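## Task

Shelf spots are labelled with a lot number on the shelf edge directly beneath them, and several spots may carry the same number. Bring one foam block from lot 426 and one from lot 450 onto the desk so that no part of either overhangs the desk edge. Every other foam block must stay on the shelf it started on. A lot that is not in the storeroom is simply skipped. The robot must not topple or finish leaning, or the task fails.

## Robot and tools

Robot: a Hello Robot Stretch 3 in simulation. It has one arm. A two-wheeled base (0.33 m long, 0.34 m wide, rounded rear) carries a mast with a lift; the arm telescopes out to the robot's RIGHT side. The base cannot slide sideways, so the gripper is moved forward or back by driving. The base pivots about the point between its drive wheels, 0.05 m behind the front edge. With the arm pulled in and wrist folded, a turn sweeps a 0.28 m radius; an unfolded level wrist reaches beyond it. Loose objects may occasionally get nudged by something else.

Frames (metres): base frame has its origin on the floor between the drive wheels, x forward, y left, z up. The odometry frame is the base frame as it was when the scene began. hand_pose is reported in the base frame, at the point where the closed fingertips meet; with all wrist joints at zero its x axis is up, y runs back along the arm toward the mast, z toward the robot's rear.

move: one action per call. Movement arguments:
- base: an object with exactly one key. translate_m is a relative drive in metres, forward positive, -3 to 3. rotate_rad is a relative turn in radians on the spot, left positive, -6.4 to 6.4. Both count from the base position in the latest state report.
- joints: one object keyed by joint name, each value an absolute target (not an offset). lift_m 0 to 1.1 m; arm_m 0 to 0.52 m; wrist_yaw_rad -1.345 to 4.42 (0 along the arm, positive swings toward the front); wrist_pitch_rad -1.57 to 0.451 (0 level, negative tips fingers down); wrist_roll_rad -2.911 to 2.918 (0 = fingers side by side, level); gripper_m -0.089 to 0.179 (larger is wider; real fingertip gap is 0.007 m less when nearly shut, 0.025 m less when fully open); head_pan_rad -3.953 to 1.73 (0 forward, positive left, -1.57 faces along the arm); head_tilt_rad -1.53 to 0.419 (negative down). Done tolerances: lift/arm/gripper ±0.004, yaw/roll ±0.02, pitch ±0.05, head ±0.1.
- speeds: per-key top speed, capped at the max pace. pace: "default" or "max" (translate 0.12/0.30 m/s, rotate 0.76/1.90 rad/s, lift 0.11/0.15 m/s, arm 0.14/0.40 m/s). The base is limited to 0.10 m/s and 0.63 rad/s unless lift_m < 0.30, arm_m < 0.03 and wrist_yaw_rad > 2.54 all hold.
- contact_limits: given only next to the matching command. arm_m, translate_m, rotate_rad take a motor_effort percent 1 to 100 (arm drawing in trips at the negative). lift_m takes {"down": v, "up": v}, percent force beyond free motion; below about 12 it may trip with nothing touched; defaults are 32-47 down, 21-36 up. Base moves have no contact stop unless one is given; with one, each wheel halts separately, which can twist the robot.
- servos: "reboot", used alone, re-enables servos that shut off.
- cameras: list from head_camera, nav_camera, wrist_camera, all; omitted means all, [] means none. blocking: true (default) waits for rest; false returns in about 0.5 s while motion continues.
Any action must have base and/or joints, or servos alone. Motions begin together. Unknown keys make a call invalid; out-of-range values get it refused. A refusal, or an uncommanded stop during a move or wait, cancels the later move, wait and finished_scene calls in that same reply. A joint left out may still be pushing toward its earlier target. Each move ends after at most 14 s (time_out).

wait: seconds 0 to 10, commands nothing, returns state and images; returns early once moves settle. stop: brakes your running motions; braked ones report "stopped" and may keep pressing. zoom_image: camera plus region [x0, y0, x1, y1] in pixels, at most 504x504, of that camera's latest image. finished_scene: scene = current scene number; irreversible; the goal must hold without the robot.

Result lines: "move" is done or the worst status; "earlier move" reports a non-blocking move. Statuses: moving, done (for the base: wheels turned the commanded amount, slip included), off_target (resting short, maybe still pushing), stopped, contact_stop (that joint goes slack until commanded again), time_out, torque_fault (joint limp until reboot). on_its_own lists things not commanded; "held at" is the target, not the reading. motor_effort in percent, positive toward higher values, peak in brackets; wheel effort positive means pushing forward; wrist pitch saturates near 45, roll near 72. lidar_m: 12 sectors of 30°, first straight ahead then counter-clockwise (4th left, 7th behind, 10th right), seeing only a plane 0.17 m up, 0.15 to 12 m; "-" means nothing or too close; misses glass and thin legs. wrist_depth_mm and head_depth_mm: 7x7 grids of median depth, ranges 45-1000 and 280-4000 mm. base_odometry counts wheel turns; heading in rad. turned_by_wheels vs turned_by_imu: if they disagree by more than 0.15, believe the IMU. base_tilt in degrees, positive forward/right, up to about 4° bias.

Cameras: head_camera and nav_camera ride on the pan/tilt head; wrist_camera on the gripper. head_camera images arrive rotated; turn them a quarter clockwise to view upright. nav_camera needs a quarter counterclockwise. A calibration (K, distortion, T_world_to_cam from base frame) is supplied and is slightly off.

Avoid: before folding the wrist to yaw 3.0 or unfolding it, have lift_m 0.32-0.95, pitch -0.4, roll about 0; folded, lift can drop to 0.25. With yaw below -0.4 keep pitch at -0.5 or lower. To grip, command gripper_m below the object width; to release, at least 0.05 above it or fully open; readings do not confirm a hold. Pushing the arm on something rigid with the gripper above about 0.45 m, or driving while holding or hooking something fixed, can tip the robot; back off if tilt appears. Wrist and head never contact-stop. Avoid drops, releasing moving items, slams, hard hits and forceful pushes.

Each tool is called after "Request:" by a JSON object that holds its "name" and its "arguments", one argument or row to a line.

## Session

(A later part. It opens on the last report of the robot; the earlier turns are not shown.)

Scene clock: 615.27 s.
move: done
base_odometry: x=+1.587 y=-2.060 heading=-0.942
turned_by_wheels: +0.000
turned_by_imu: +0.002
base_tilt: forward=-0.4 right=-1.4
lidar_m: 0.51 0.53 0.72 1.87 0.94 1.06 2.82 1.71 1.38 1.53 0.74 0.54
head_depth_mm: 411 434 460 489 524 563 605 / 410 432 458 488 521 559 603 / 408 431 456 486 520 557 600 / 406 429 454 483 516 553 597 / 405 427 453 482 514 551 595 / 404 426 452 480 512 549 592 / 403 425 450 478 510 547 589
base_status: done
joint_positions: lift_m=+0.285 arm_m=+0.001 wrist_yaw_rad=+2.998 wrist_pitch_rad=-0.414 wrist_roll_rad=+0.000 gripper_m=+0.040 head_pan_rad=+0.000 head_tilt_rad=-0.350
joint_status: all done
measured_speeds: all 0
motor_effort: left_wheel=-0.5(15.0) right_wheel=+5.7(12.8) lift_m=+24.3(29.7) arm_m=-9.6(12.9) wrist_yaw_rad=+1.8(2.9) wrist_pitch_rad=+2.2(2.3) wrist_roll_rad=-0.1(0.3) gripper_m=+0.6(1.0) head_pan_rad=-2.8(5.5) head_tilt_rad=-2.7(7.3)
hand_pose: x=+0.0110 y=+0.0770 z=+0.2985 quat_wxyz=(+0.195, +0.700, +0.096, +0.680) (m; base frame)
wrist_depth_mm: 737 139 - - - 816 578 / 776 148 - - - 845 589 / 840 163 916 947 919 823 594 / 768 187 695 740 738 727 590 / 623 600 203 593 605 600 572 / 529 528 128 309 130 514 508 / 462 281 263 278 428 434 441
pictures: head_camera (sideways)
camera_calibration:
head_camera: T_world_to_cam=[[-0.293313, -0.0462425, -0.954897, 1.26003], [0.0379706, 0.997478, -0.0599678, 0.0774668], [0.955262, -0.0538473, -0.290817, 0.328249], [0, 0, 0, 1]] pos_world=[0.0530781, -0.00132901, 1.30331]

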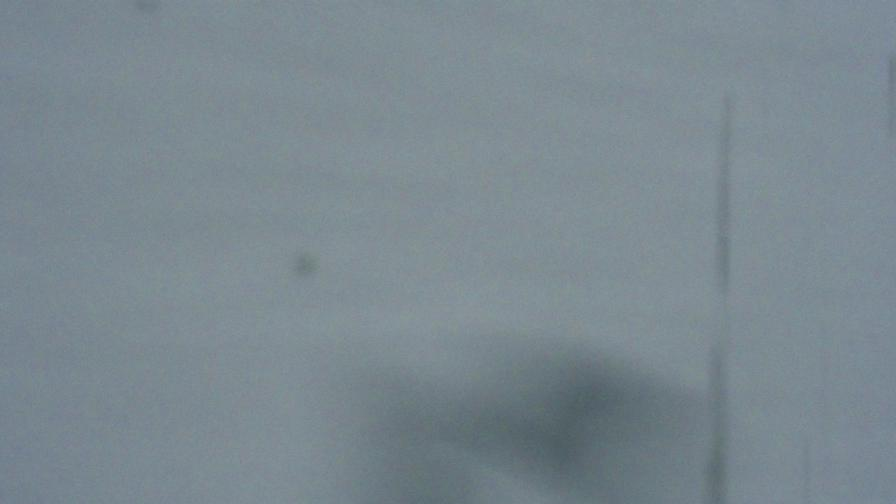

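Request:
{"name": "move", "arguments": {
  "base": {"rotate_rad": 1.6},
  "joints": {"head_pan_rad": 0.0, "head_tilt_rad": -0.35},
  "pace": "max",
  "cameras": ["nav_camera"]
}}

Scene clock: 629.93 s.
move: done
base_odometry: x=+1.587 y=-2.060 heading=+0.658
turned_by_wheels: +1.600
turned_by_imu: +1.568
base_tilt: forward=-0.3 right=-1.3
lidar_m: 1.93 0.92 1.07 2.89 2.00 1.39 1.53 0.73 0.53 0.51 0.53 0.72
head_depth_mm: 1424 1401 1377 1359 1334 1316 1300 / 1917 2022 1998 1952 1908 1793 1508 / 1957 2055 2168 2326 2447 1938 1498 / 1939 2051 2179 2310 2409 1920 1495 / 1931 2032 2158 2303 2424 1902 1487 / 1929 2036 2152 2292 2407 1886 1481 / 1933 2034 2161 2301 2400 1889 1474
base_status: done
joint_positions: lift_m=+0.285 arm_m=+0.001 wrist_yaw_rad=+2.998 wrist_pitch_rad=-0.414 wrist_roll_rad=+0.000 gripper_m=+0.040 head_pan_rad=+0.000 head_tilt_rad=-0.350
joint_status: all done
measured_speeds: all 0
motor_effort: left_wheel=-5.1(15.0) right_wheel=+7.3(14.4) lift_m=+28.0(28.2) arm_m=-12.2(12.8) wrist_yaw_rad=+2.1(3.0) wrist_pitch_rad=+2.1(2.3) wrist_roll_rad=+0.0(0.3) gripper_m=+0.2(0.9) head_pan_rad=-2.9(3.2) head_tilt_rad=-1.1(2.7)
hand_pose: x=+0.0110 y=+0.0770 z=+0.2985 quat_wxyz=(+0.195, +0.700, +0.096, +0.680) (m; base frame)
wrist_depth_mm: - 139 - - - - 876 / - 149 - - - - 890 / 980 162 915 953 951 924 853 / 757 187 686 748 738 742 727 / 624 600 203 599 606 605 595 / 526 523 128 312 130 509 511 / 457 281 263 276 425 435 443
pictures: nav_camera (sideways)
camera_calibration:
nav_camera: T_world_to_cam=[[0.318361, 0.0169983, 0.947817, -1.19249], [0.0148858, -0.999806, 0.0129307, 0.03325], [0.947853, 0.00999237, -0.318552, 0.362047], [0, 0, 0, 1]] pos_world=[0.0359786, 0.0498961, 1.24516]

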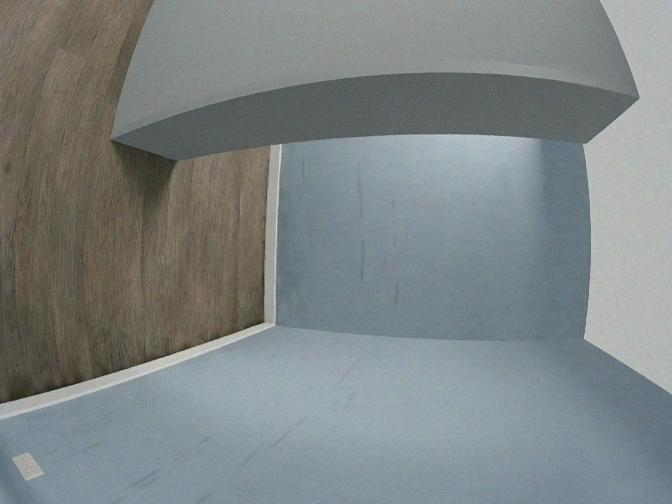

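Request:
{"name": "move", "arguments": {
  "base": {"translate_m": 1.66},
  "joints": {"head_pan_rad": 1.0, "head_tilt_rad": -0.35},
  "pace": "max",
  "cameras": ["nav_camera"]
}}

Request:
{"name": "move", "arguments": {
  "base": {"rotate_rad": -1.6},
  "joints": {"head_pan_rad": -2.6, "head_tilt_rad": -0.35},
  "pace": "max",
  "cameras": ["head_camera", "nav_camera"]
}}

Scene clock: 667.30 s.
move: done
base_odometry: x=+2.901 y=-1.045 heading=+0.658
turned_by_wheels: +0.000
turned_by_imu: +0.001
base_tilt: forward=-0.5 right=-1.2
lidar_m: 0.58 0.60 0.81 2.20 0.68 0.74 2.02 0.71 0.52 0.50 0.52 0.60
head_depth_mm: 599 618 637 659 682 705 734 / 668 692 717 745 775 806 840 / 759 789 822 856 896 940 986 / 871 915 961 1011 1067 1123 1191 / 1033 1091 1160 1227 1316 1400 1403 / 1261 1351 1450 1562 1707 1760 1480 / 1623 1769 1941 2169 2317 1888 1476
base_status: done
joint_positions: lift_m=+0.285 arm_m=+0.001 wrist_yaw_rad=+2.998 wrist_pitch_rad=-0.414 wrist_roll_rad=+0.000 gripper_m=+0.040 head_pan_rad=+1.000 head_tilt_rad=-0.350
joint_status: all done
measured_speeds: all 0
motor_effort: left_wheel=-1.9(10.6) right_wheel=+7.7(17.0) lift_m=+24.7(29.5) arm_m=-6.8(11.0) wrist_yaw_rad=+0.9(3.1) wrist_pitch_rad=+2.2(2.3) wrist_roll_rad=+0.0(0.3) gripper_m=+0.2(0.9) head_pan_rad=-3.4(5.1) head_tilt_rad=+1.6(2.9)
hand_pose: x=+0.0110 y=+0.0770 z=+0.2985 quat_wxyz=(+0.195, +0.700, +0.096, +0.680) (m; base frame)
wrist_depth_mm: - 139 - - - 921 664 / - 148 - - - 960 670 / 731 163 900 952 922 866 683 / 656 187 687 746 735 733 663 / 627 597 202 593 606 602 589 / 529 525 128 312 130 515 507 / 461 282 264 279 429 436 445
pictures: nav_camera (sideways)
camera_calibration:
nav_camera: T_world_to_cam=[[0.157729, 0.277064, 0.947817, -1.19151], [0.84931, -0.527736, 0.0129307, 0.02816], [0.50378, 0.802951, -0.318552, 0.364756], [0, 0, 0, 1]] pos_world=[-0.0197387, 0.0521029, 1.24516]

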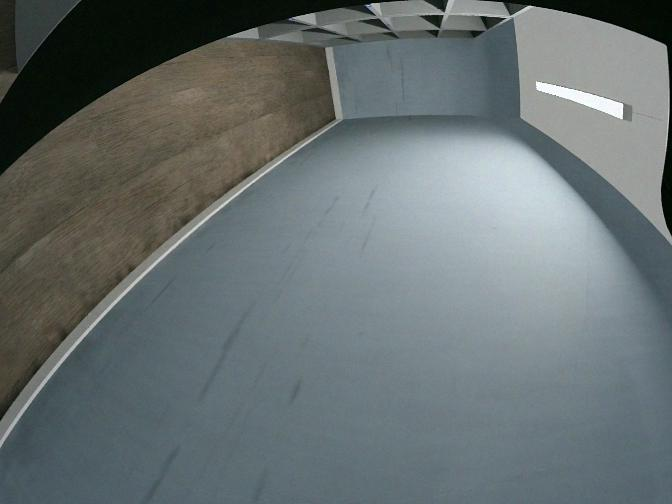

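Scene clock: 670.13 s.
move: done
base_odometry: x=+2.901 y=-1.045 heading=-0.942
turned_by_wheels: -1.600
turned_by_imu: -1.569
base_tilt: forward=-0.3 right=-1.1
lidar_m: 0.50 0.52 0.60 0.58 0.60 0.80 2.14 0.69 0.73 2.08 0.72 0.52
head_depth_mm: 2030 2124 2473 3234 2770 1962 1516 / 1268 1346 1876 2311 2307 1952 1511 / 1321 1365 1452 1497 1583 1698 1496 / 1395 1401 1541 1098 1591 1242 1411 / 1309 1106 1486 1074 1415 1084 1280 / 569 602 637 680 729 783 846 / 599 638 682 730 790 857 937
base_status: done
joint_positions: lift_m=+0.285 arm_m=+0.001 wrist_yaw_rad=+2.998 wrist_pitch_rad=-0.414 wrist_roll_rad=+0.000 gripper_m=+0.040 head_pan_rad=-2.608 head_tilt_rad=-0.350
joint_status: all done
measured_speeds: translate_m=+0.000 rotate_rad=+0.000 lift_m=+0.000 arm_m=+0.000 wrist_yaw_rad=+0.000 wrist_pitch_rad=+0.000 wrist_roll_rad=+0.000 head_pan_rad=+0.024 head_tilt_rad=+0.000
motor_effort: left_wheel=+5.4(15.2) right_wheel=-8.0(14.4) lift_m=+25.9(26.3) arm_m=-11.6(12.7) wrist_yaw_rad=+1.4(3.2) wrist_pitch_rad=+2.2(2.3) wrist_roll_rad=+0.1(0.3) gripper_m=+0.3(0.7) head_pan_rad=+3.1(5.5) head_tilt_rad=+2.6(6.8)
hand_pose: x=+0.0110 y=+0.0770 z=+0.2985 quat_wxyz=(+0.195, +0.700, +0.096, +0.680) (m; base frame)
wrist_depth_mm: 546 138 573 585 601 621 564 / 583 149 608 639 660 682 573 / 634 162 663 697 718 732 577 / 700 188 679 729 737 727 580 / 622 610 203 590 595 599 557 / 530 530 128 311 130 509 504 / 459 283 263 277 427 434 444
pictures: head_camera (sideways), nav_camera (sideways)
camera_calibration:
head_camera: T_world_to_cam=[[0.229023, 0.188995, -0.954898, 1.25685], [0.47463, -0.87814, -0.0599678, 0.0748032], [-0.849867, -0.439489, -0.290817, 0.33926], [0, 0, 0, 1]] pos_world=[-0.035024, -0.022749, 1.30331]
nav_camera: T_world_to_cam=[[-0.265463, -0.176555, 0.947817, -1.18893], [-0.521323, 0.853262, 0.0129307, 0.0365209], [-0.811019, -0.490686, -0.318552, 0.372776], [0, 0, 0, 1]] pos_world=[0.00575196, -0.0581569, 1.24516]

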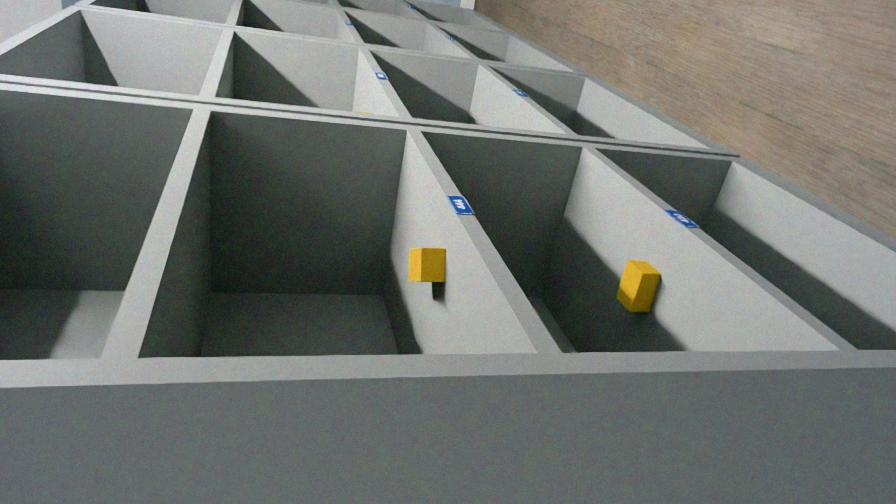

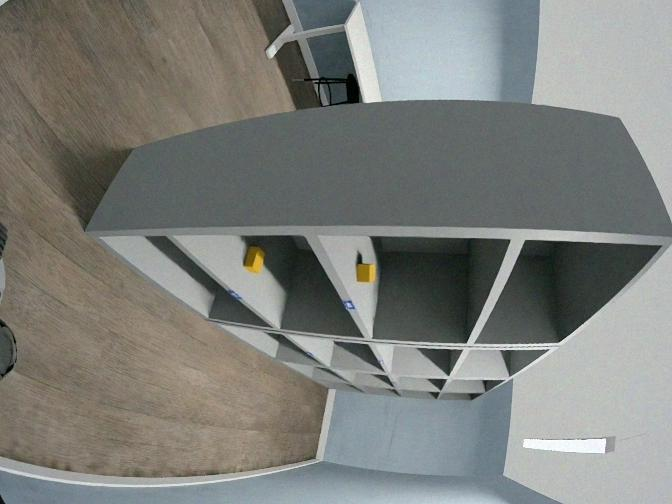

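Request:
{"name": "zoom_image", "arguments": {
  "camera": "head_camera",
  "region": [420, 170, 520, 240]
}}

Request:
{"name": "zoom_image", "arguments": {
  "camera": "head_camera",
  "region": [640, 180, 740, 250]
}}

Request:
{"name": "zoom_image", "arguments": {
  "camera": "head_camera",
  "region": [330, 0, 570, 120]
}}

Scaled by 5.040 from the camera's 896x504 image, which has a finer 1280x720 frame.

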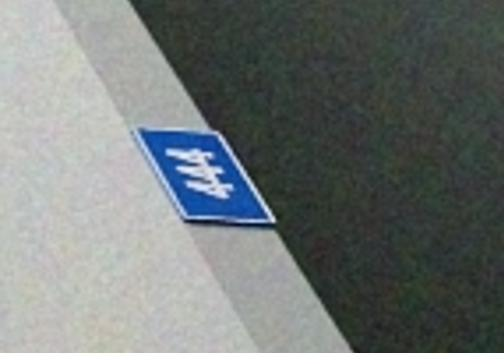

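Scaled by 5.040 from the camera's 896x504 image, which has a finer 1280x720 frame.

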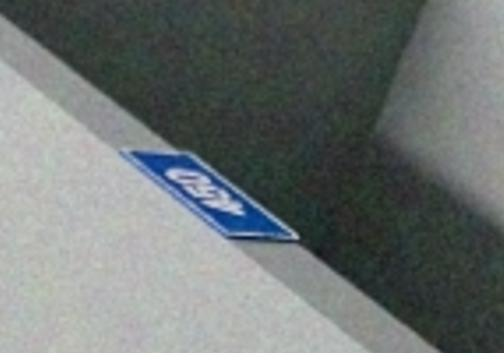

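Scaled by 2.100 from the camera's 896x504 image, which has a finer 1280x720 frame.

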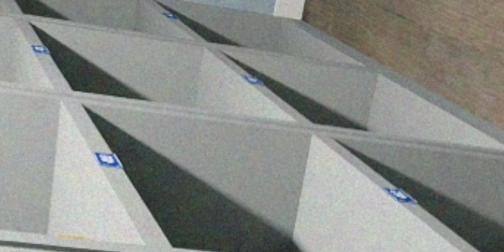

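Request:
{"name": "move", "arguments": {
  "base": {"rotate_rad": -0.134},
  "pace": "max",
  "cameras": []
}}

Request:
{"name": "move", "arguments": {
  "base": {"translate_m": -0.92},
  "joints": {"head_pan_rad": -1.57, "head_tilt_rad": -0.5},
  "pace": "max",
  "cameras": []
}}

Request:
{"name": "move", "arguments": {
  "base": {"rotate_rad": 0.134},
  "pace": "max",
  "cameras": ["head_camera"]
}}

Scene clock: 713.23 s.
move: done
base_odometry: x=+2.901 y=-1.045 heading=-1.076
turned_by_wheels: -0.134
turned_by_imu: -0.131
base_tilt: forward=-0.3 right=-1.3
lidar_m: 0.50 0.50 0.62 0.58 0.58 0.72 1.47 1.47 0.68 2.88 0.84 0.54
head_depth_mm: 3636 3823 - - 2778 1963 1526 / 2644 2383 3150 3455 2759 1948 1514 / 1313 1570 2198 2421 2424 1931 1498 / 1305 1368 1463 1518 1606 1712 1491 / 1361 1383 1519 1089 1586 1225 1400 / 1348 1159 1492 1062 1411 1081 962 / 556 586 617 657 699 749 811
base_status: done
joint_positions: lift_m=+0.285 arm_m=+0.001 wrist_yaw_rad=+2.998 wrist_pitch_rad=-0.414 wrist_roll_rad=+0.000 gripper_m=+0.040 head_pan_rad=-2.600 head_tilt_rad=-0.350
joint_status: not commanded
measured_speeds: all 0
motor_effort: left_wheel=+5.3(14.0) right_wheel=-8.3(14.4) lift_m=+26.6(26.8) arm_m=-9.2(9.7) wrist_yaw_rad=+0.7(2.4) wrist_pitch_rad=+2.2(2.3) wrist_roll_rad=+0.2(0.3) gripper_m=+0.5(0.7) head_pan_rad=+2.9(3.8) head_tilt_rad=+3.9(4.0)
hand_pose: x=+0.0110 y=+0.0770 z=+0.2985 quat_wxyz=(+0.195, +0.700, +0.096, +0.680) (m; base frame)
wrist_depth_mm: 505 138 562 603 644 655 506 / 544 148 606 651 714 688 517 / 596 162 662 718 765 720 525 / 627 188 677 730 727 683 537 / 623 596 202 593 603 603 541 / 527 526 128 310 130 511 506 / 464 281 263 277 428 432 443
pictures: none
No camera images: "cameras" was empty.

Scene clock: 717.63 s.
move: done
base_odometry: x=+2.464 y=-0.235 heading=-1.076
turned_by_wheels: +0.000
turned_by_imu: -0.001
base_tilt: forward=-0.2 right=-1.2
lidar_m: 1.41 0.75 0.48 0.44 0.45 0.55 1.12 1.54 0.76 1.02 0.67 1.54
head_depth_mm: 843 943 974 747 998 944 1025 / 868 955 1032 736 1220 970 1195 / 864 937 1016 728 1205 964 1189 / 851 923 993 693 1193 955 1159 / 838 905 976 680 1166 928 1148 / 826 890 957 704 1145 947 839 / 814 878 944 695 1129 944 834
base_status: done
joint_positions: lift_m=+0.285 arm_m=+0.001 wrist_yaw_rad=+2.998 wrist_pitch_rad=-0.414 wrist_roll_rad=+0.000 gripper_m=+0.040 head_pan_rad=-1.570 head_tilt_rad=-0.500
joint_status: all done
measured_speeds: all 0
motor_effort: left_wheel=-5.1(11.5) right_wheel=-4.6(18.3) lift_m=+26.9(28.1) arm_m=-7.2(9.3) wrist_yaw_rad=-0.5(3.6) wrist_pitch_rad=+2.1(2.3) wrist_roll_rad=+0.2(0.3) gripper_m=+0.5(1.0) head_pan_rad=-3.6(5.6) head_tilt_rad=-4.3(7.0)
hand_pose: x=+0.0110 y=+0.0770 z=+0.2985 quat_wxyz=(+0.195, +0.700, +0.096, +0.680) (m; base frame)
wrist_depth_mm: 394 139 434 468 493 533 569 / 418 149 470 512 546 593 642 / 456 163 512 556 616 650 708 / 491 188 546 603 651 698 735 / 521 544 203 588 601 606 597 / 531 526 128 311 130 511 510 / 457 281 264 278 430 434 438
pictures: none
No camera images: "cameras" was empty.

Scene clock: 718.43 s.
move: done
base_odometry: x=+2.463 y=-0.235 heading=-0.942
turned_by_wheels: +0.134
turned_by_imu: +0.131
base_tilt: forward=-0.3 right=-1.2
lidar_m: 1.40 0.64 0.46 0.44 0.46 0.62 1.63 0.82 0.76 1.03 0.67 1.47
head_depth_mm: 848 918 999 744 1175 977 1115 / 847 916 986 734 1188 970 1166 / 844 913 987 688 1185 961 1158 / 842 912 983 698 1177 933 1159 / 839 910 979 711 1172 951 1147 / 839 904 974 703 1168 945 1146 / 837 904 960 695 1085 942 1024
base_status: done
joint_positions: lift_m=+0.285 arm_m=+0.001 wrist_yaw_rad=+2.998 wrist_pitch_rad=-0.414 wrist_roll_rad=+0.000 gripper_m=+0.040 head_pan_rad=-1.570 head_tilt_rad=-0.501
joint_status: not commanded
measured_speeds: all 0
motor_effort: left_wheel=-6.2(14.2) right_wheel=+6.6(12.4) lift_m=+27.8(28.1) arm_m=-6.3(7.2) wrist_yaw_rad=+1.3(2.6) wrist_pitch_rad=+2.1(2.3) wrist_roll_rad=+0.2(0.3) gripper_m=+0.0(0.8) head_pan_rad=-2.9(3.6) head_tilt_rad=-4.2(4.8)
hand_pose: x=+0.0110 y=+0.0770 z=+0.2985 quat_wxyz=(+0.195, +0.700, +0.096, +0.680) (m; base frame)
wrist_depth_mm: 418 139 438 455 467 484 500 / 456 148 477 490 516 528 551 / 492 164 509 548 567 590 600 / 539 188 559 593 608 625 659 / 581 579 202 594 609 598 603 / 531 524 128 309 130 511 512 / 462 281 262 277 427 432 442
pictures: head_camera (sideways)
camera_calibration:
head_camera: T_world_to_cam=[[-0.046584, 0.432983, -0.900197, 1.18713], [0.997503, -0.027732, -0.0649582, 0.0780983], [-0.0530901, -0.900975, -0.43061, 0.516324], [0, 0, 0, 1]] pos_world=[0.00480988, -0.0466471, 1.29606]

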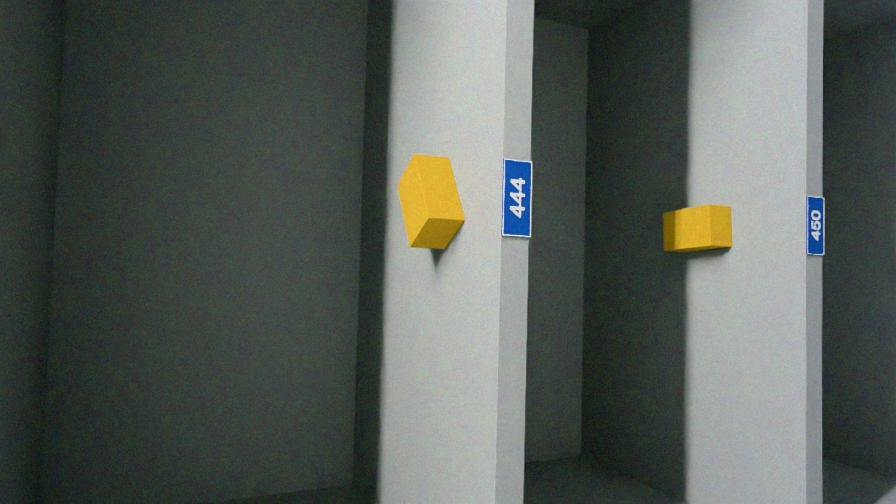

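Request:
{"name": "zoom_image", "arguments": {
  "camera": "head_camera",
  "region": [640, 170, 840, 280]
}}

Scaled by 2.520 from the camera's 896x504 image, which has a finer 1280x720 frame.

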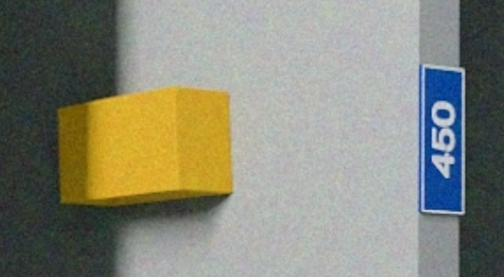

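Request:
{"name": "move", "arguments": {
  "base": {"translate_m": -0.05},
  "joints": {"lift_m": 0.568, "wrist_pitch_rad": -0.4},
  "pace": "max",
  "cameras": []
}}

Request:
{"name": "move", "arguments": {
  "joints": {"wrist_yaw_rad": 0.0},
  "pace": "max",
  "cameras": []
}}

Request:
{"name": "move", "arguments": {
  "joints": {"wrist_pitch_rad": -0.15, "gripper_m": 0.179},
  "pace": "max",
  "cameras": ["wrist_camera"]
}}

Scene clock: 757.90 s.
move: done
base_odometry: x=+2.434 y=-0.195 heading=-0.942
turned_by_wheels: +0.000
turned_by_imu: +0.000
base_tilt: forward=-0.5 right=-1.2
lidar_m: 1.45 0.64 0.46 0.44 0.46 0.62 1.63 1.48 0.73 1.03 0.69 1.52
head_depth_mm: 843 920 1000 746 1124 978 1005 / 847 918 987 736 1189 970 1167 / 844 916 986 719 1181 963 1160 / 842 912 984 682 1175 928 1155 / 842 910 980 711 1173 951 1149 / 840 905 977 704 1170 948 1142 / 839 906 975 696 1129 943 1144
base_status: done
joint_positions: lift_m=+0.568 arm_m=+0.001 wrist_yaw_rad=+2.998 wrist_pitch_rad=-0.415 wrist_roll_rad=+0.000 gripper_m=+0.040 head_pan_rad=-1.570 head_tilt_rad=-0.501
joint_status: all done
measured_speeds: all 0
motor_effort: left_wheel=-4.3(13.9) right_wheel=-0.4(11.2) lift_m=+28.3(33.8) arm_m=-4.8(6.3) wrist_yaw_rad=+1.6(3.4) wrist_pitch_rad=+2.2(5.1) wrist_roll_rad=+0.1(0.3) gripper_m=+0.5(1.0) head_pan_rad=-3.0(3.4) head_tilt_rad=-0.3(2.7)
hand_pose: x=+0.0110 y=+0.0770 z=+0.5815 quat_wxyz=(+0.195, +0.700, +0.096, +0.680) (m; base frame)
wrist_depth_mm: 419 138 439 451 462 481 496 / 450 149 476 490 509 524 546 / 493 163 512 539 565 579 612 / 536 188 553 600 625 646 674 / 599 597 202 649 683 738 765 / 669 686 128 739 130 807 826 / 737 728 262 750 713 729 754
pictures: none
No camera images: "cameras" was empty.

Scene clock: 759.70 s.
move: done
base_odometry: x=+2.434 y=-0.195 heading=-0.942
turned_by_wheels: +0.000
turned_by_imu: +0.000
base_tilt: forward=-0.3 right=-1.1
lidar_m: 1.46 0.64 0.46 0.44 0.46 0.62 1.62 1.48 0.72 1.02 0.69 1.52
head_depth_mm: 844 920 1003 744 1124 975 1006 / 850 920 993 736 1188 972 1169 / 844 913 986 717 1182 964 1162 / 844 911 984 682 1178 930 1154 / 841 912 983 710 1174 954 1148 / 839 905 974 703 1172 948 1145 / 839 908 976 697 1127 945 1143
base_status: not commanded
joint_positions: lift_m=+0.568 arm_m=+0.001 wrist_yaw_rad=+0.003 wrist_pitch_rad=-0.415 wrist_roll_rad=+0.000 gripper_m=+0.040 head_pan_rad=-1.570 head_tilt_rad=-0.501
joint_status: all done
measured_speeds: all 0
motor_effort: left_wheel=-4.5(5.2) right_wheel=+0.5(1.0) lift_m=+26.9(28.8) arm_m=-4.0(5.7) wrist_yaw_rad=-2.7(7.6) wrist_pitch_rad=+2.3(2.4) wrist_roll_rad=+0.1(0.3) gripper_m=+0.0(0.8) head_pan_rad=-2.9(3.0) head_tilt_rad=+0.5(1.2)
hand_pose: x=-0.0208 y=-0.3704 z=+0.5815 quat_wxyz=(+0.693, +0.147, -0.691, -0.145) (m; base frame)
wrist_depth_mm: 517 707 730 719 716 704 566 / 496 530 524 448 511 496 495 / 389 385 380 378 371 369 366 / 515 721 982 974 996 802 530 / 542 762 919 884 913 867 565 / 574 716 128 739 130 744 556 / 760 639 655 660 644 665 589
pictures: none
No camera images: "cameras" was empty.

Scene clock: 761.63 s.
move: done
base_odometry: x=+2.434 y=-0.195 heading=-0.942
turned_by_wheels: +0.000
turned_by_imu: +0.000
base_tilt: forward=-0.3 right=-1.2
lidar_m: 1.46 0.64 0.46 0.44 0.46 0.62 1.62 1.48 0.73 1.03 0.70 1.52
head_depth_mm: 846 919 1002 744 1130 979 1007 / 848 918 989 736 1188 971 1167 / 845 915 985 718 1187 963 1156 / 844 911 983 680 1181 931 1155 / 841 910 980 712 1174 951 1153 / 840 909 976 704 1174 945 1147 / 837 909 975 696 1121 943 1140
base_status: not commanded
joint_positions: lift_m=+0.568 arm_m=+0.001 wrist_yaw_rad=+0.003 wrist_pitch_rad=-0.174 wrist_roll_rad=+0.000 gripper_m=+0.179 head_pan_rad=-1.570 head_tilt_rad=-0.501
joint_status: all done
measured_speeds: all 0
motor_effort: left_wheel=-4.6(5.3) right_wheel=+0.8(0.8) lift_m=+25.3(27.3) arm_m=-4.0(5.2) wrist_yaw_rad=-3.1(4.6) wrist_pitch_rad=+3.9(5.8) wrist_roll_rad=+0.1(0.3) gripper_m=+0.7(83.5) head_pan_rad=-2.1(3.0) head_tilt_rad=+2.5(2.5)
hand_pose: x=-0.0207 y=-0.3938 z=+0.6387 quat_wxyz=(+0.705, +0.063, -0.704, -0.061) (m; base frame)
wrist_depth_mm: 515 722 717 722 713 715 560 / 534 766 770 765 753 750 561 / 536 711 802 786 787 777 559 / 508 543 543 490 540 541 511 / 394 394 395 389 391 388 389 / 118 142 958 966 962 932 121 / 118 716 853 850 844 827 110
pictures: wrist_camera
camera_calibration:
wrist_camera: T_world_to_cam=[[-0.998862, -0.045034, -0.0156736, -0.021785], [-0.00194123, 0.366832, -0.930285, 0.771125], [0.047644, -0.929196, -0.366503, 0.0353567], [0, 0, 0, 1]] pos_world=[-0.0219478, -0.251001, 0.729983]

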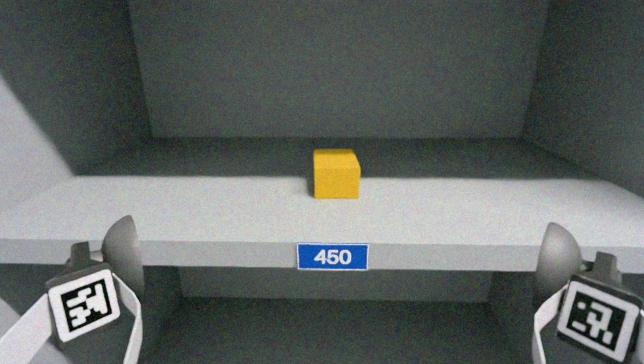

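Request:
{"name": "move", "arguments": {
  "joints": {"arm_m": 0.335},
  "contact_limits": {"arm_m": 30},
  "cameras": ["wrist_camera"]
}}

Scene clock: 777.30 s.
move: done
base_odometry: x=+2.434 y=-0.195 heading=-0.942
turned_by_wheels: +0.000
turned_by_imu: +0.000
base_tilt: forward=-0.4 right=-1.3
lidar_m: 1.45 0.64 0.46 0.44 0.46 0.62 1.63 1.48 0.73 1.03 0.69 1.52
head_depth_mm: 843 921 1004 745 1125 977 1006 / 847 919 991 736 1187 973 856 / 845 915 984 718 1181 877 601 / 842 912 981 680 1174 729 846 / 841 911 978 711 1173 922 1150 / 838 909 977 705 1166 946 1141 / 838 907 975 697 1129 940 1143
base_status: not commanded
joint_positions: lift_m=+0.568 arm_m=+0.335 wrist_yaw_rad=+0.003 wrist_pitch_rad=-0.173 wrist_roll_rad=+0.000 gripper_m=+0.179 head_pan_rad=-1.570 head_tilt_rad=-0.500
joint_status: all done
measured_speeds: all 0
motor_effort: left_wheel=-4.3(5.3) right_wheel=+0.0(0.9) lift_m=+30.0(30.0) arm_m=+11.8(14.9) wrist_yaw_rad=-3.0(4.4) wrist_pitch_rad=+3.7(4.0) wrist_roll_rad=-0.2(0.3) gripper_m=+0.8(1.4) head_pan_rad=-1.9(2.8) head_tilt_rad=+3.8(5.0)
contact_limits: arm_m 30 (drawing in: default 31, maximum 55; extending or still: default 39, maximum 69)
hand_pose: x=-0.0208 y=-0.7283 z=+0.6389 quat_wxyz=(+0.705, +0.062, -0.704, -0.060) (m; base frame)
wrist_depth_mm: 420 415 412 410 405 405 397 / 440 442 433 430 425 423 420 / 463 463 462 454 451 441 442 / 484 484 477 475 470 465 466 / 395 391 391 389 388 389 384 / 119 142 305 304 305 292 121 / 118 242 250 192 251 250 110
pictures: wrist_camera
camera_calibration:
wrist_camera: T_world_to_cam=[[-0.998868, -0.0449193, -0.0156355, -0.0368174], [-0.00189137, 0.365988, -0.930618, 0.893632], [0.0475251, -0.929535, -0.365658, -0.276151], [0, 0, 0, 1]] pos_world=[-0.0219615, -0.585404, 0.730077]

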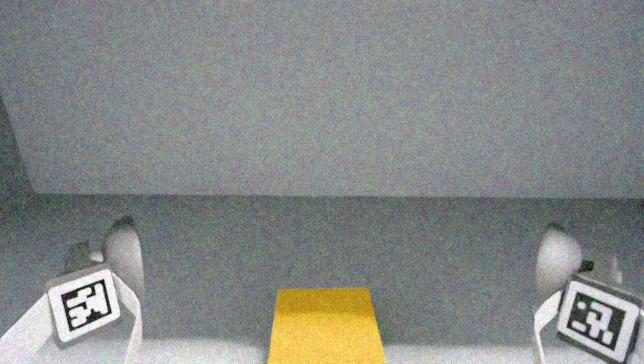

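Request:
{"name": "move", "arguments": {
  "joints": {"lift_m": 0.495},
  "speeds": {"lift_m": 0.04},
  "contact_limits": {"lift_m": {"down": 14}},
  "cameras": ["wrist_camera"]
}}

Request:
{"name": "move", "arguments": {
  "joints": {"gripper_m": 0.045},
  "cameras": ["wrist_camera"]
}}

Scene clock: 787.27 s.
move: done
base_odometry: x=+2.434 y=-0.195 heading=-0.942
turned_by_wheels: +0.000
turned_by_imu: +0.000
base_tilt: forward=-0.4 right=-1.2
lidar_m: 1.46 0.63 0.46 0.44 0.45 0.62 1.63 1.48 0.72 1.03 0.70 1.52
head_depth_mm: 840 919 1003 747 1125 978 1007 / 848 918 989 737 1185 973 1166 / 845 915 984 716 1184 963 632 / 843 913 983 681 1175 930 661 / 841 910 980 713 1170 952 1151 / 838 909 977 704 1168 945 1148 / 836 905 974 696 1127 941 1140
base_status: not commanded
joint_positions: lift_m=+0.495 arm_m=+0.335 wrist_yaw_rad=+0.003 wrist_pitch_rad=-0.173 wrist_roll_rad=+0.000 gripper_m=+0.179 head_pan_rad=-1.570 head_tilt_rad=-0.500
joint_status: all done
measured_speeds: all 0
motor_effort: left_wheel=-4.8(5.1) right_wheel=+0.1(1.1) lift_m=+24.6(27.8) arm_m=+6.5(9.7) wrist_yaw_rad=-3.6(4.6) wrist_pitch_rad=+3.7(3.9) wrist_roll_rad=+0.0(0.3) gripper_m=+0.3(1.1) head_pan_rad=-1.6(2.2) head_tilt_rad=+4.1(5.1)
contact_limits: arm_m 30 (drawing in: default 31, maximum 55; extending or still: default 39, maximum 69); lift_m down 14 (down: maximum 72; up: maximum 65)
hand_pose: x=-0.0208 y=-0.7283 z=+0.5660 quat_wxyz=(+0.705, +0.062, -0.704, -0.060) (m; base frame)
wrist_depth_mm: 417 414 411 408 402 398 394 / 439 436 431 426 427 422 422 / 461 453 457 447 444 437 437 / 340 335 336 335 332 332 332 / 246 231 243 153 229 242 241 / 119 141 183 124 174 189 121 / 115 151 151 130 145 150 110
pictures: wrist_camera
camera_calibration:
wrist_camera: T_world_to_cam=[[-0.998868, -0.0449208, -0.0156304, -0.0379628], [-0.00189084, 0.365874, -0.930663, 0.825668], [0.0475249, -0.92958, -0.365545, -0.302938], [0, 0, 0, 1]] pos_world=[-0.0219616, -0.585401, 0.657088]

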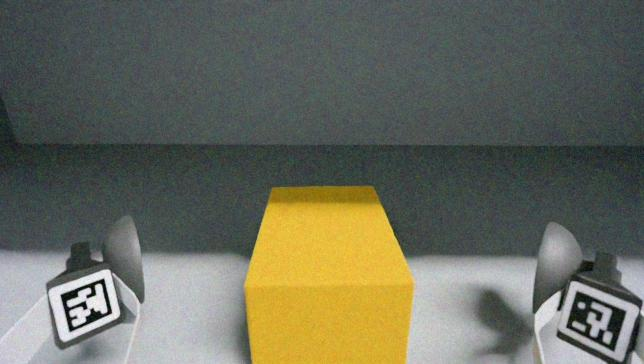

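Scene clock: 789.13 s.
move: done
base_odometry: x=+2.434 y=-0.195 heading=-0.942
turned_by_wheels: +0.000
turned_by_imu: +0.000
base_tilt: forward=-0.3 right=-1.2
lidar_m: 1.45 0.64 0.46 0.44 0.46 0.62 1.63 1.48 0.73 1.03 0.70 1.52
head_depth_mm: 840 920 1000 746 1128 977 1004 / 845 918 988 737 1187 970 1163 / 848 915 984 717 1183 963 632 / 843 912 980 682 1177 921 661 / 840 908 978 713 1174 951 1153 / 839 907 974 704 1172 948 1145 / 837 903 974 697 1130 944 1142
base_status: not commanded
joint_positions: lift_m=+0.495 arm_m=+0.335 wrist_yaw_rad=+0.003 wrist_pitch_rad=-0.173 wrist_roll_rad=+0.000 gripper_m=+0.045 head_pan_rad=-1.570 head_tilt_rad=-0.500
joint_status: all done
measured_speeds: all 0
motor_effort: left_wheel=-4.5(5.3) right_wheel=+0.8(1.1) lift_m=+29.4(29.9) arm_m=+4.7(7.0) wrist_yaw_rad=-3.6(4.1) wrist_pitch_rad=+3.8(3.8) wrist_roll_rad=+0.0(0.3) gripper_m=-8.8(81.8) head_pan_rad=-1.5(2.2) head_tilt_rad=+4.4(4.8)
contact_limits: arm_m 30 (drawing in: default 31, maximum 55; extending or still: default 39, maximum 69); lift_m down 14 (down: maximum 72; up: maximum 65)
hand_pose: x=-0.0208 y=-0.7283 z=+0.5660 quat_wxyz=(+0.705, +0.062, -0.704, -0.060) (m; base frame)
wrist_depth_mm: 416 415 410 408 405 400 400 / 441 440 433 428 428 420 416 / 462 460 455 448 445 442 441 / 339 337 337 333 335 332 332 / 244 244 158 152 152 242 240 / 191 190 129 126 129 181 188 / 163 114 146 135 142 145 155
pictures: wrist_camera
camera_calibration:
wrist_camera: T_world_to_cam=[[-0.99888, -0.0446571, -0.0156302, -0.0378366], [-0.00179441, 0.365874, -0.930663, 0.825673], [0.0472794, -0.929592, -0.365545, -0.302948], [0, 0, 0, 1]] pos_world=[-0.0219894, -0.585401, 0.65709]

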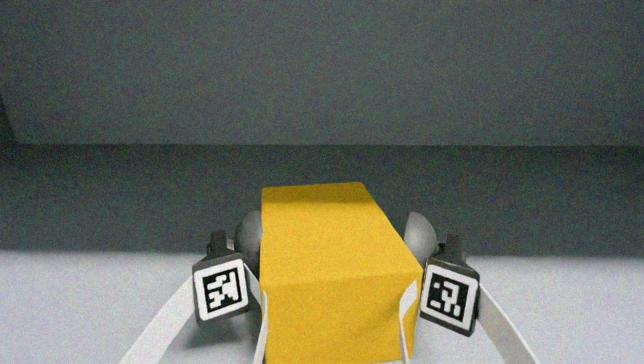

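Gripped. Lift and retract.

Request:
{"name": "move", "arguments": {
  "joints": {"lift_m": 0.565},
  "speeds": {"lift_m": 0.05},
  "cameras": []
}}

Request:
{"name": "move", "arguments": {
  "joints": {"arm_m": 0.0},
  "speeds": {"arm_m": 0.2},
  "cameras": ["wrist_camera"]
}}

Scene clock: 797.90 s.
move: done
base_odometry: x=+2.434 y=-0.195 heading=-0.942
turned_by_wheels: +0.000
turned_by_imu: +0.000
base_tilt: forward=-0.2 right=-1.2
lidar_m: 1.45 0.64 0.46 0.44 0.45 0.62 1.63 1.48 0.73 1.02 0.69 1.52
head_depth_mm: 841 920 1003 746 1125 974 1006 / 846 917 988 737 1186 972 860 / 847 916 987 717 1185 966 601 / 844 915 982 681 1178 709 845 / 840 909 978 711 1176 953 1152 / 838 908 975 704 1174 950 1146 / 837 905 973 697 1129 940 1140
base_status: not commanded
joint_positions: lift_m=+0.565 arm_m=+0.335 wrist_yaw_rad=+0.003 wrist_pitch_rad=-0.173 wrist_roll_rad=+0.000 gripper_m=+0.045 head_pan_rad=-1.570 head_tilt_rad=-0.500
joint_status: all done
measured_speeds: all 0
motor_effort: left_wheel=-4.8(5.2) right_wheel=+0.0(0.9) lift_m=+29.2(31.8) arm_m=-0.9(1.7) wrist_yaw_rad=-2.4(4.0) wrist_pitch_rad=+3.6(3.8) wrist_roll_rad=+0.1(0.3) gripper_m=-9.0(9.1) head_pan_rad=-1.3(2.0) head_tilt_rad=+3.9(4.8)
contact_limits: arm_m 30 (drawing in: default 31, maximum 55; extending or still: default 39, maximum 69)
hand_pose: x=-0.0208 y=-0.7283 z=+0.6360 quat_wxyz=(+0.705, +0.062, -0.704, -0.060) (m; base frame)
wrist_depth_mm: 419 415 410 408 403 400 399 / 437 436 432 431 426 424 417 / 468 461 455 450 449 449 442 / 482 482 478 472 475 468 462 / 385 388 154 153 152 380 381 / 300 301 129 126 129 286 299 / 248 105 230 134 140 228 245
pictures: none
No camera images: "cameras" was empty.

Scene clock: 801.30 s.
move: done
base_odometry: x=+2.434 y=-0.195 heading=-0.942
turned_by_wheels: +0.000
turned_by_imu: +0.000
base_tilt: forward=-0.3 right=-1.2
lidar_m: 1.46 0.64 0.46 0.44 0.46 0.62 1.62 1.48 0.72 1.03 0.70 1.52
head_depth_mm: 839 920 1003 745 1127 977 1004 / 847 919 993 740 1184 974 1166 / 846 914 986 716 1181 964 1159 / 843 911 981 682 1181 961 825 / 843 910 981 712 1174 952 1153 / 836 909 978 705 1166 948 1145 / 837 908 973 698 1127 941 1138
base_status: not commanded
joint_positions: lift_m=+0.565 arm_m=+0.001 wrist_yaw_rad=+0.003 wrist_pitch_rad=-0.173 wrist_roll_rad=+0.000 gripper_m=+0.045 head_pan_rad=-1.570 head_tilt_rad=-0.500
joint_status: all done
measured_speeds: all 0
motor_effort: left_wheel=-4.9(5.3) right_wheel=+0.6(0.9) lift_m=+23.7(29.6) arm_m=-11.7(13.8) wrist_yaw_rad=-1.5(4.3) wrist_pitch_rad=+3.7(3.9) wrist_roll_rad=+0.1(0.3) gripper_m=-8.5(9.5) head_pan_rad=-1.4(1.7) head_tilt_rad=+4.3(4.9)
hand_pose: x=-0.0208 y=-0.3938 z=+0.6360 quat_wxyz=(+0.705, +0.062, -0.704, -0.060) (m; base frame)
wrist_depth_mm: 516 715 730 723 721 709 560 / 536 761 773 771 759 752 561 / 542 717 800 798 773 770 568 / 504 539 544 538 531 535 508 / 391 392 154 153 152 383 383 / 517 672 129 126 129 704 524 / 518 114 133 134 140 696 557
pictures: wrist_camera
camera_calibration:
wrist_camera: T_world_to_cam=[[-0.99888, -0.0446568, -0.0156304, -0.0218079], [-0.00179416, 0.365874, -0.930663, 0.768462], [0.0472791, -0.929592, -0.365545, 0.0335181], [0, 0, 0, 1]] pos_world=[-0.0219894, -0.250976, 0.72709]

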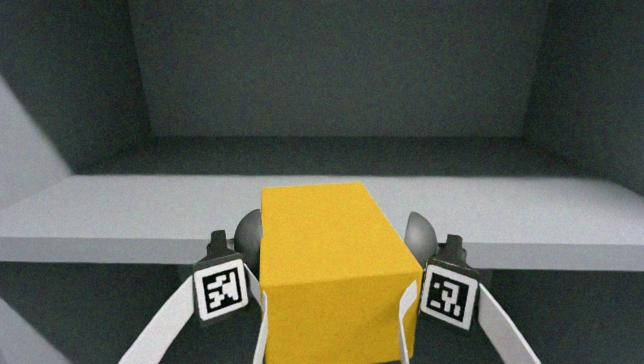

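Request:
{"name": "move", "arguments": {
  "joints": {"lift_m": 0.80, "wrist_yaw_rad": 1.497, "head_pan_rad": 0.0, "head_tilt_rad": -0.5},
  "speeds": {"wrist_yaw_rad": 1.0},
  "cameras": []
}}

Request:
{"name": "move", "arguments": {
  "base": {"translate_m": 0.94},
  "cameras": ["head_camera"]
}}

Scene clock: 834.43 s.
move: done
base_odometry: x=+2.434 y=-0.195 heading=-0.942
turned_by_wheels: +0.000
turned_by_imu: +0.000
base_tilt: forward=-0.4 right=-1.1
lidar_m: 1.45 0.64 0.46 0.44 0.46 0.62 1.62 1.48 0.73 1.03 0.70 1.52
head_depth_mm: 1220 1319 1442 1586 1772 1661 1344 / 1214 1314 1438 1577 1755 1652 1335 / 1211 1310 1432 1565 1744 1639 1328 / 1211 1307 1430 1574 1737 1634 1323 / 1210 1306 1422 1557 1736 1622 1318 / 1206 1300 1420 1559 1736 1610 1319 / 1195 1283 1379 1449 1474 1462 1284
base_status: not commanded
joint_positions: lift_m=+0.800 arm_m=+0.001 wrist_yaw_rad=+1.494 wrist_pitch_rad=-0.173 wrist_roll_rad=+0.000 gripper_m=+0.045 head_pan_rad=+0.003 head_tilt_rad=-0.500
joint_status: all done
measured_speeds: all 0
motor_effort: left_wheel=-4.7(5.2) right_wheel=+0.2(1.0) lift_m=+28.2(32.9) arm_m=-7.9(10.3) wrist_yaw_rad=+2.0(6.9) wrist_pitch_rad=+3.8(3.9) wrist_roll_rad=+0.0(0.3) gripper_m=-8.5(9.4) head_pan_rad=-3.1(5.7) head_tilt_rad=+3.1(6.8)
hand_pose: x=+0.2262 y=-0.1647 z=+0.8710 quat_wxyz=(+0.559, +0.523, -0.475, +0.434) (m; base frame)
wrist_depth_mm: 868 - - - - - - / 855 - - - - - - / 839 - - - - - - / 858 - - - - - - / 856 - 154 152 153 - - / 838 - 129 126 129 - - / 812 114 133 134 139 - -
pictures: none
No camera images: "cameras" was empty.

Scene clock: 844.97 s.
move: done
base_odometry: x=+2.987 y=-0.955 heading=-0.942
turned_by_wheels: +0.000
turned_by_imu: +0.000
base_tilt: forward=-0.3 right=-1.1
lidar_m: 0.52 0.54 0.48 0.46 0.47 0.64 1.69 1.46 0.75 2.17 0.74 0.54
head_depth_mm: 403 437 477 525 583 656 751 / 402 436 475 523 581 654 748 / 401 434 474 521 579 652 744 / 400 433 472 520 577 648 740 / 399 432 471 518 575 646 735 / 398 431 469 516 572 642 731 / 397 430 468 513 570 640 728
base_status: done
joint_positions: lift_m=+0.800 arm_m=+0.001 wrist_yaw_rad=+1.494 wrist_pitch_rad=-0.173 wrist_roll_rad=+0.000 gripper_m=+0.045 head_pan_rad=+0.000 head_tilt_rad=-0.500
joint_status: not commanded
measured_speeds: all 0
motor_effort: left_wheel=+0.1(9.7) right_wheel=+9.9(13.9) lift_m=+27.0(30.0) arm_m=-0.1(8.2) wrist_yaw_rad=+2.6(3.9) wrist_pitch_rad=+3.7(3.9) wrist_roll_rad=+0.1(0.4) gripper_m=-8.8(9.5) head_pan_rad=-2.8(3.9) head_tilt_rad=+2.8(4.5)
hand_pose: x=+0.2262 y=-0.1647 z=+0.8710 quat_wxyz=(+0.559, +0.523, -0.475, +0.434) (m; base frame)
wrist_depth_mm: 393 394 397 403 408 412 419 / 409 413 417 426 430 433 440 / 434 438 441 448 458 462 467 / 460 468 469 466 480 490 498 / 484 491 154 153 152 523 528 / 517 516 129 126 128 555 563 / 548 114 133 134 140 583 610
pictures: head_camera (sideways)
camera_calibration:
head_camera: T_world_to_cam=[[-0.432281, -0.0462785, -0.900551, 1.18995], [0.028489, 0.997483, -0.064935, 0.0839791], [0.901289, -0.053726, -0.429874, 0.509545], [0, 0, 0, 1]] pos_world=[0.0527509, -0.00132306, 1.2961]

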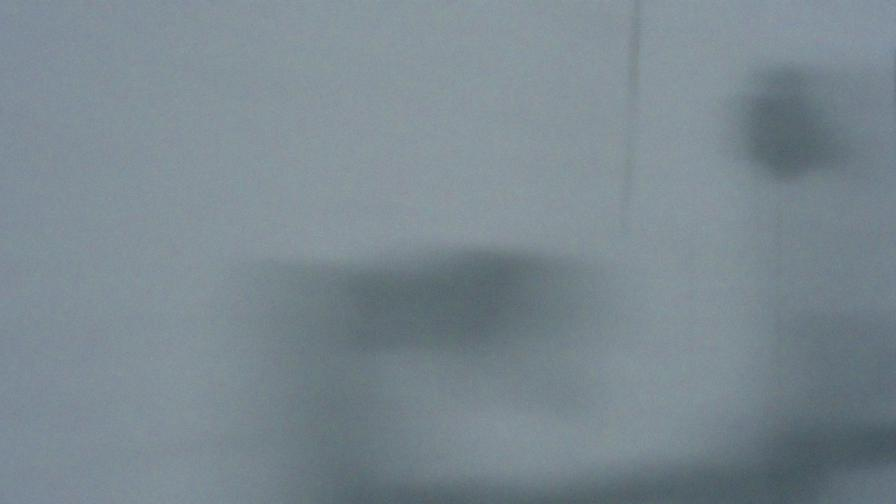

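Request:
{"name": "move", "arguments": {
  "base": {"rotate_rad": -1.6},
  "cameras": []
}}

Request:
{"name": "move", "arguments": {
  "base": {"translate_m": 1.25},
  "joints": {"head_pan_rad": -0.3, "head_tilt_rad": -0.3},
  "cameras": ["nav_camera"]
}}

Scene clock: 858.17 s.
move: done
base_odometry: x=+2.987 y=-0.955 heading=-2.542
turned_by_wheels: -1.600
turned_by_imu: -1.575
base_tilt: forward=-0.3 right=-1.1
lidar_m: 2.29 0.76 0.54 0.52 0.54 0.48 0.46 0.47 0.63 1.60 1.48 0.75
head_depth_mm: 2881 3089 3310 3134 1996 1235 1224 / 2863 3069 3240 3090 2150 1657 1340 / 2838 3087 3356 3051 2138 1637 1325 / 2825 3035 3352 3054 2120 1630 1321 / 2825 3059 3319 3019 2116 1619 1320 / 2736 2878 2955 2655 2084 1620 1315 / 1745 1763 1782 1793 1809 1581 1305
base_status: done
joint_positions: lift_m=+0.800 arm_m=+0.001 wrist_yaw_rad=+1.494 wrist_pitch_rad=-0.173 wrist_roll_rad=+0.000 gripper_m=+0.045 head_pan_rad=+0.000 head_tilt_rad=-0.500
joint_status: not commanded
measured_speeds: all 0
motor_effort: left_wheel=+9.0(12.5) right_wheel=-9.8(13.6) lift_m=+25.9(26.7) arm_m=-3.7(3.7) wrist_yaw_rad=+2.7(3.1) wrist_pitch_rad=+3.7(3.9) wrist_roll_rad=-0.1(0.3) gripper_m=-8.6(9.2) head_pan_rad=-2.6(3.9) head_tilt_rad=+2.0(3.6)
hand_pose: x=+0.2262 y=-0.1646 z=+0.8710 quat_wxyz=(+0.559, +0.523, -0.475, +0.434) (m; base frame)
wrist_depth_mm: 975 - - - - 593 468 / 960 - - - - 607 959 / 949 - - - - 605 - / 953 - - - - 603 - / 936 - 154 153 152 658 851 / 938 - 129 126 129 620 670 / 894 114 133 134 139 718 -
pictures: none
No camera images: "cameras" was empty.

Scene clock: 871.80 s.
move: done
base_odometry: x=+1.955 y=-1.661 heading=-2.542
turned_by_wheels: +0.000
turned_by_imu: +0.000
base_tilt: forward=-0.3 right=-1.2
lidar_m: 2.06 0.82 0.59 0.56 0.58 0.77 1.70 0.68 0.52 0.81 2.08 1.80
head_depth_mm: 2160 2288 2420 2483 2553 2100 1588 / 2102 2193 2333 2380 2581 2074 1580 / 2007 2098 2224 2271 1953 2002 1569 / 1926 2018 2116 2220 2363 2048 1565 / 1851 1943 2042 2154 2262 2033 1559 / 1792 1867 1961 2064 2157 2027 1554 / 1732 1808 1892 1974 2080 2016 1543
base_status: done
joint_positions: lift_m=+0.800 arm_m=+0.001 wrist_yaw_rad=+1.494 wrist_pitch_rad=-0.173 wrist_roll_rad=+0.000 gripper_m=+0.045 head_pan_rad=-0.300 head_tilt_rad=-0.300
joint_status: all done
measured_speeds: all 0
motor_effort: left_wheel=+2.7(12.2) right_wheel=+6.4(10.6) lift_m=+24.2(25.8) arm_m=-12.0(13.1) wrist_yaw_rad=+2.4(3.5) wrist_pitch_rad=+3.7(3.9) wrist_roll_rad=+0.0(0.3) gripper_m=-8.9(9.4) head_pan_rad=+3.8(4.8) head_tilt_rad=-3.6(8.6)
hand_pose: x=+0.2262 y=-0.1646 z=+0.8710 quat_wxyz=(+0.559, +0.523, -0.475, +0.434) (m; base frame)
wrist_depth_mm: - - - - - - - / - - - - - - - / 996 - - - - - - / 984 - - - - - - / - - 154 153 153 - - / - - 129 126 129 - - / 943 114 133 134 139 - -
pictures: nav_camera (sideways)
camera_calibration:
nav_camera: T_world_to_cam=[[0.263188, -0.0635732, 0.962648, -1.21152], [-0.281745, -0.959392, 0.0136707, 0.0340952], [0.922687, -0.274819, -0.270411, 0.299547], [0, 0, 0, 1]] pos_world=[0.0520754, 0.0380115, 1.2468]

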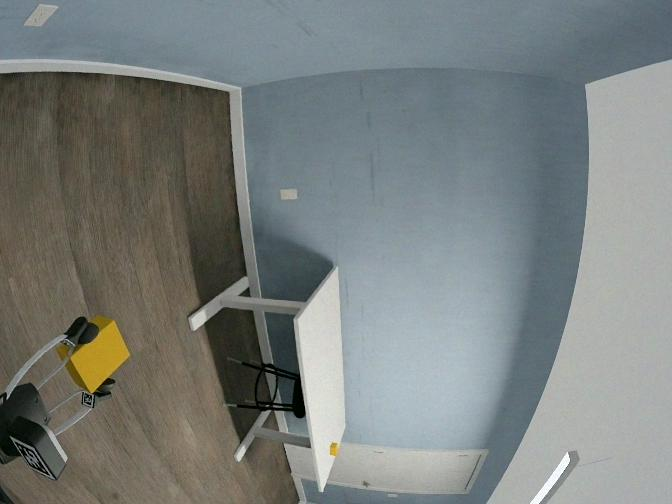

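Request:
{"name": "move", "arguments": {
  "base": {"translate_m": 1.25},
  "joints": {"head_pan_rad": -1.2, "head_tilt_rad": -0.5},
  "cameras": ["head_camera"]
}}

Scene clock: 934.63 s.
move: done
base_odometry: x=+0.923 y=-2.366 heading=-2.542
turned_by_wheels: +0.000
turned_by_imu: +0.000
base_tilt: forward=-0.4 right=-1.2
lidar_m: 0.82 0.84 0.63 0.60 0.62 0.82 1.90 1.54 2.03 1.51 0.86 0.86
head_depth_mm: 3418 3668 3935 3018 2186 1660 1354 / 3527 3794 3939 1391 1049 1596 1342 / 2872 3364 3196 1372 951 1543 1329 / 2105 2314 2271 1352 943 1626 1289 / 1629 1751 1857 1339 978 1162 1261 / 1338 1415 1517 1326 1014 1613 1310 / 1127 1186 1254 1245 1058 1468 1310
base_status: done
joint_positions: lift_m=+0.800 arm_m=+0.001 wrist_yaw_rad=+1.494 wrist_pitch_rad=-0.173 wrist_roll_rad=+0.000 gripper_m=+0.045 head_pan_rad=-1.200 head_tilt_rad=-0.500
joint_status: all done
measured_speeds: all 0
motor_effort: left_wheel=+2.6(10.0) right_wheel=+7.0(10.8) lift_m=+26.0(26.4) arm_m=-11.2(12.4) wrist_yaw_rad=+1.5(3.8) wrist_pitch_rad=+3.8(3.9) wrist_roll_rad=+0.0(0.3) gripper_m=-8.8(9.4) head_pan_rad=+3.8(6.8) head_tilt_rad=+3.7(6.6)
hand_pose: x=+0.2262 y=-0.1646 z=+0.8710 quat_wxyz=(+0.559, +0.523, -0.475, +0.434) (m; base frame)
wrist_depth_mm: 659 669 678 688 698 707 716 / 692 709 713 719 754 753 763 / 739 748 750 769 788 800 811 / 780 801 789 797 834 831 708 / 830 826 154 153 152 902 914 / 879 868 129 126 129 945 972 / 942 114 133 134 140 - -
pictures: head_camera (sideways)
camera_calibration:
head_camera: T_world_to_cam=[[-0.199787, 0.386149, -0.900541, 1.18852], [0.94001, 0.334909, -0.0649356, 0.0784197], [0.276525, -0.859491, -0.429894, 0.513382], [0, 0, 0, 1]] pos_world=[0.0217719, -0.0439595, 1.2961]

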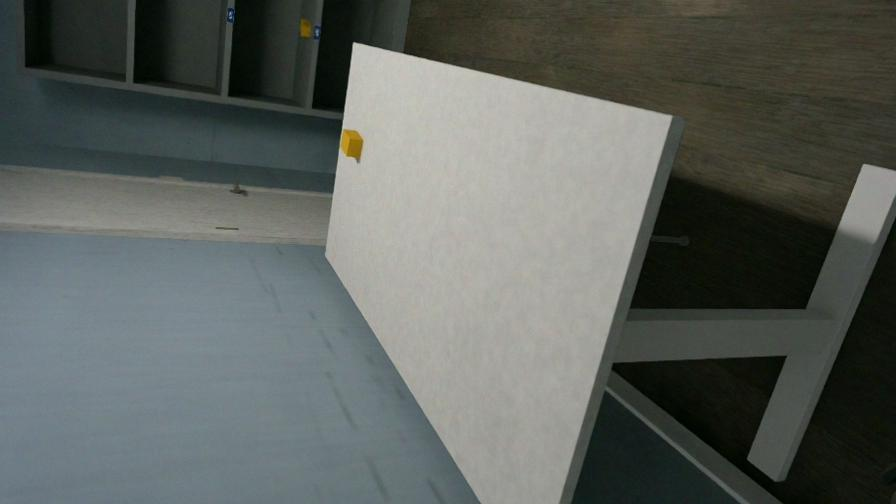

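Request:
{"name": "move", "arguments": {
  "base": {"translate_m": 0.36},
  "joints": {"wrist_yaw_rad": 0.0, "head_pan_rad": -1.57, "head_tilt_rad": -0.62},
  "speeds": {"wrist_yaw_rad": 1.0},
  "cameras": ["head_camera"]
}}

Scene clock: 962.33 s.
move: done
base_odometry: x=+0.626 y=-2.569 heading=-2.542
turned_by_wheels: +0.000
turned_by_imu: +0.000
base_tilt: forward=-0.4 right=-1.2
lidar_m: 0.46 0.47 0.63 0.61 0.63 0.84 1.89 1.90 2.53 0.77 0.67 0.48
head_depth_mm: 3605 3919 3803 2516 1768 1502 1287 / 3400 3768 3721 1101 926 1492 1278 / 3542 3850 1619 1091 916 1407 1159 / 3489 3879 1608 1078 838 491 326 / 3540 3953 1583 1069 899 1221 1227 / 2329 2348 1554 1055 894 1459 1219 / 1506 1522 1421 1047 885 1412 1216
base_status: done
joint_positions: lift_m=+0.800 arm_m=+0.001 wrist_yaw_rad=+0.003 wrist_pitch_rad=-0.173 wrist_roll_rad=+0.000 gripper_m=+0.045 head_pan_rad=-1.570 head_tilt_rad=-0.620
joint_status: all done
measured_speeds: all 0
motor_effort: left_wheel=+3.7(9.8) right_wheel=+6.3(10.3) lift_m=+26.5(27.0) arm_m=-11.1(11.8) wrist_yaw_rad=-2.6(6.6) wrist_pitch_rad=+3.8(3.8) wrist_roll_rad=+0.0(0.3) gripper_m=-8.8(9.4) head_pan_rad=+3.9(6.1) head_tilt_rad=-4.8(8.5)
hand_pose: x=-0.0208 y=-0.3938 z=+0.8710 quat_wxyz=(+0.705, +0.062, -0.704, -0.060) (m; base frame)
wrist_depth_mm: 642 914 - - - - - / 640 928 - - - - - / 638 889 - - - - - / 611 668 680 671 672 - - / 519 515 154 153 152 483 - / 650 802 129 126 129 - - / 618 114 133 134 140 - -
pictures: head_camera (sideways)
camera_calibration:
head_camera: T_world_to_cam=[[-0.0465852, 0.537029, -0.842276, 1.11159], [0.997494, -0.0199331, -0.0678793, 0.0818911], [-0.0532424, -0.843328, -0.534755, 0.651836], [0, 0, 0, 1]] pos_world=[0.0048031, -0.0456128, 1.2904]

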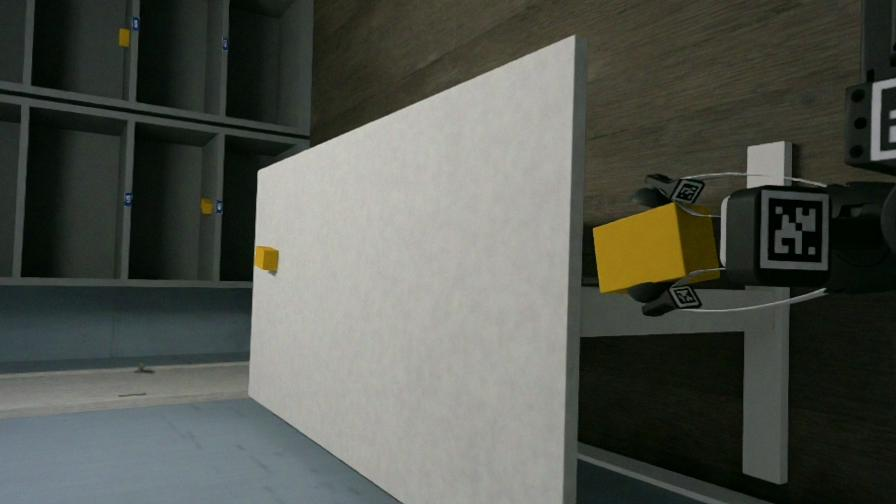

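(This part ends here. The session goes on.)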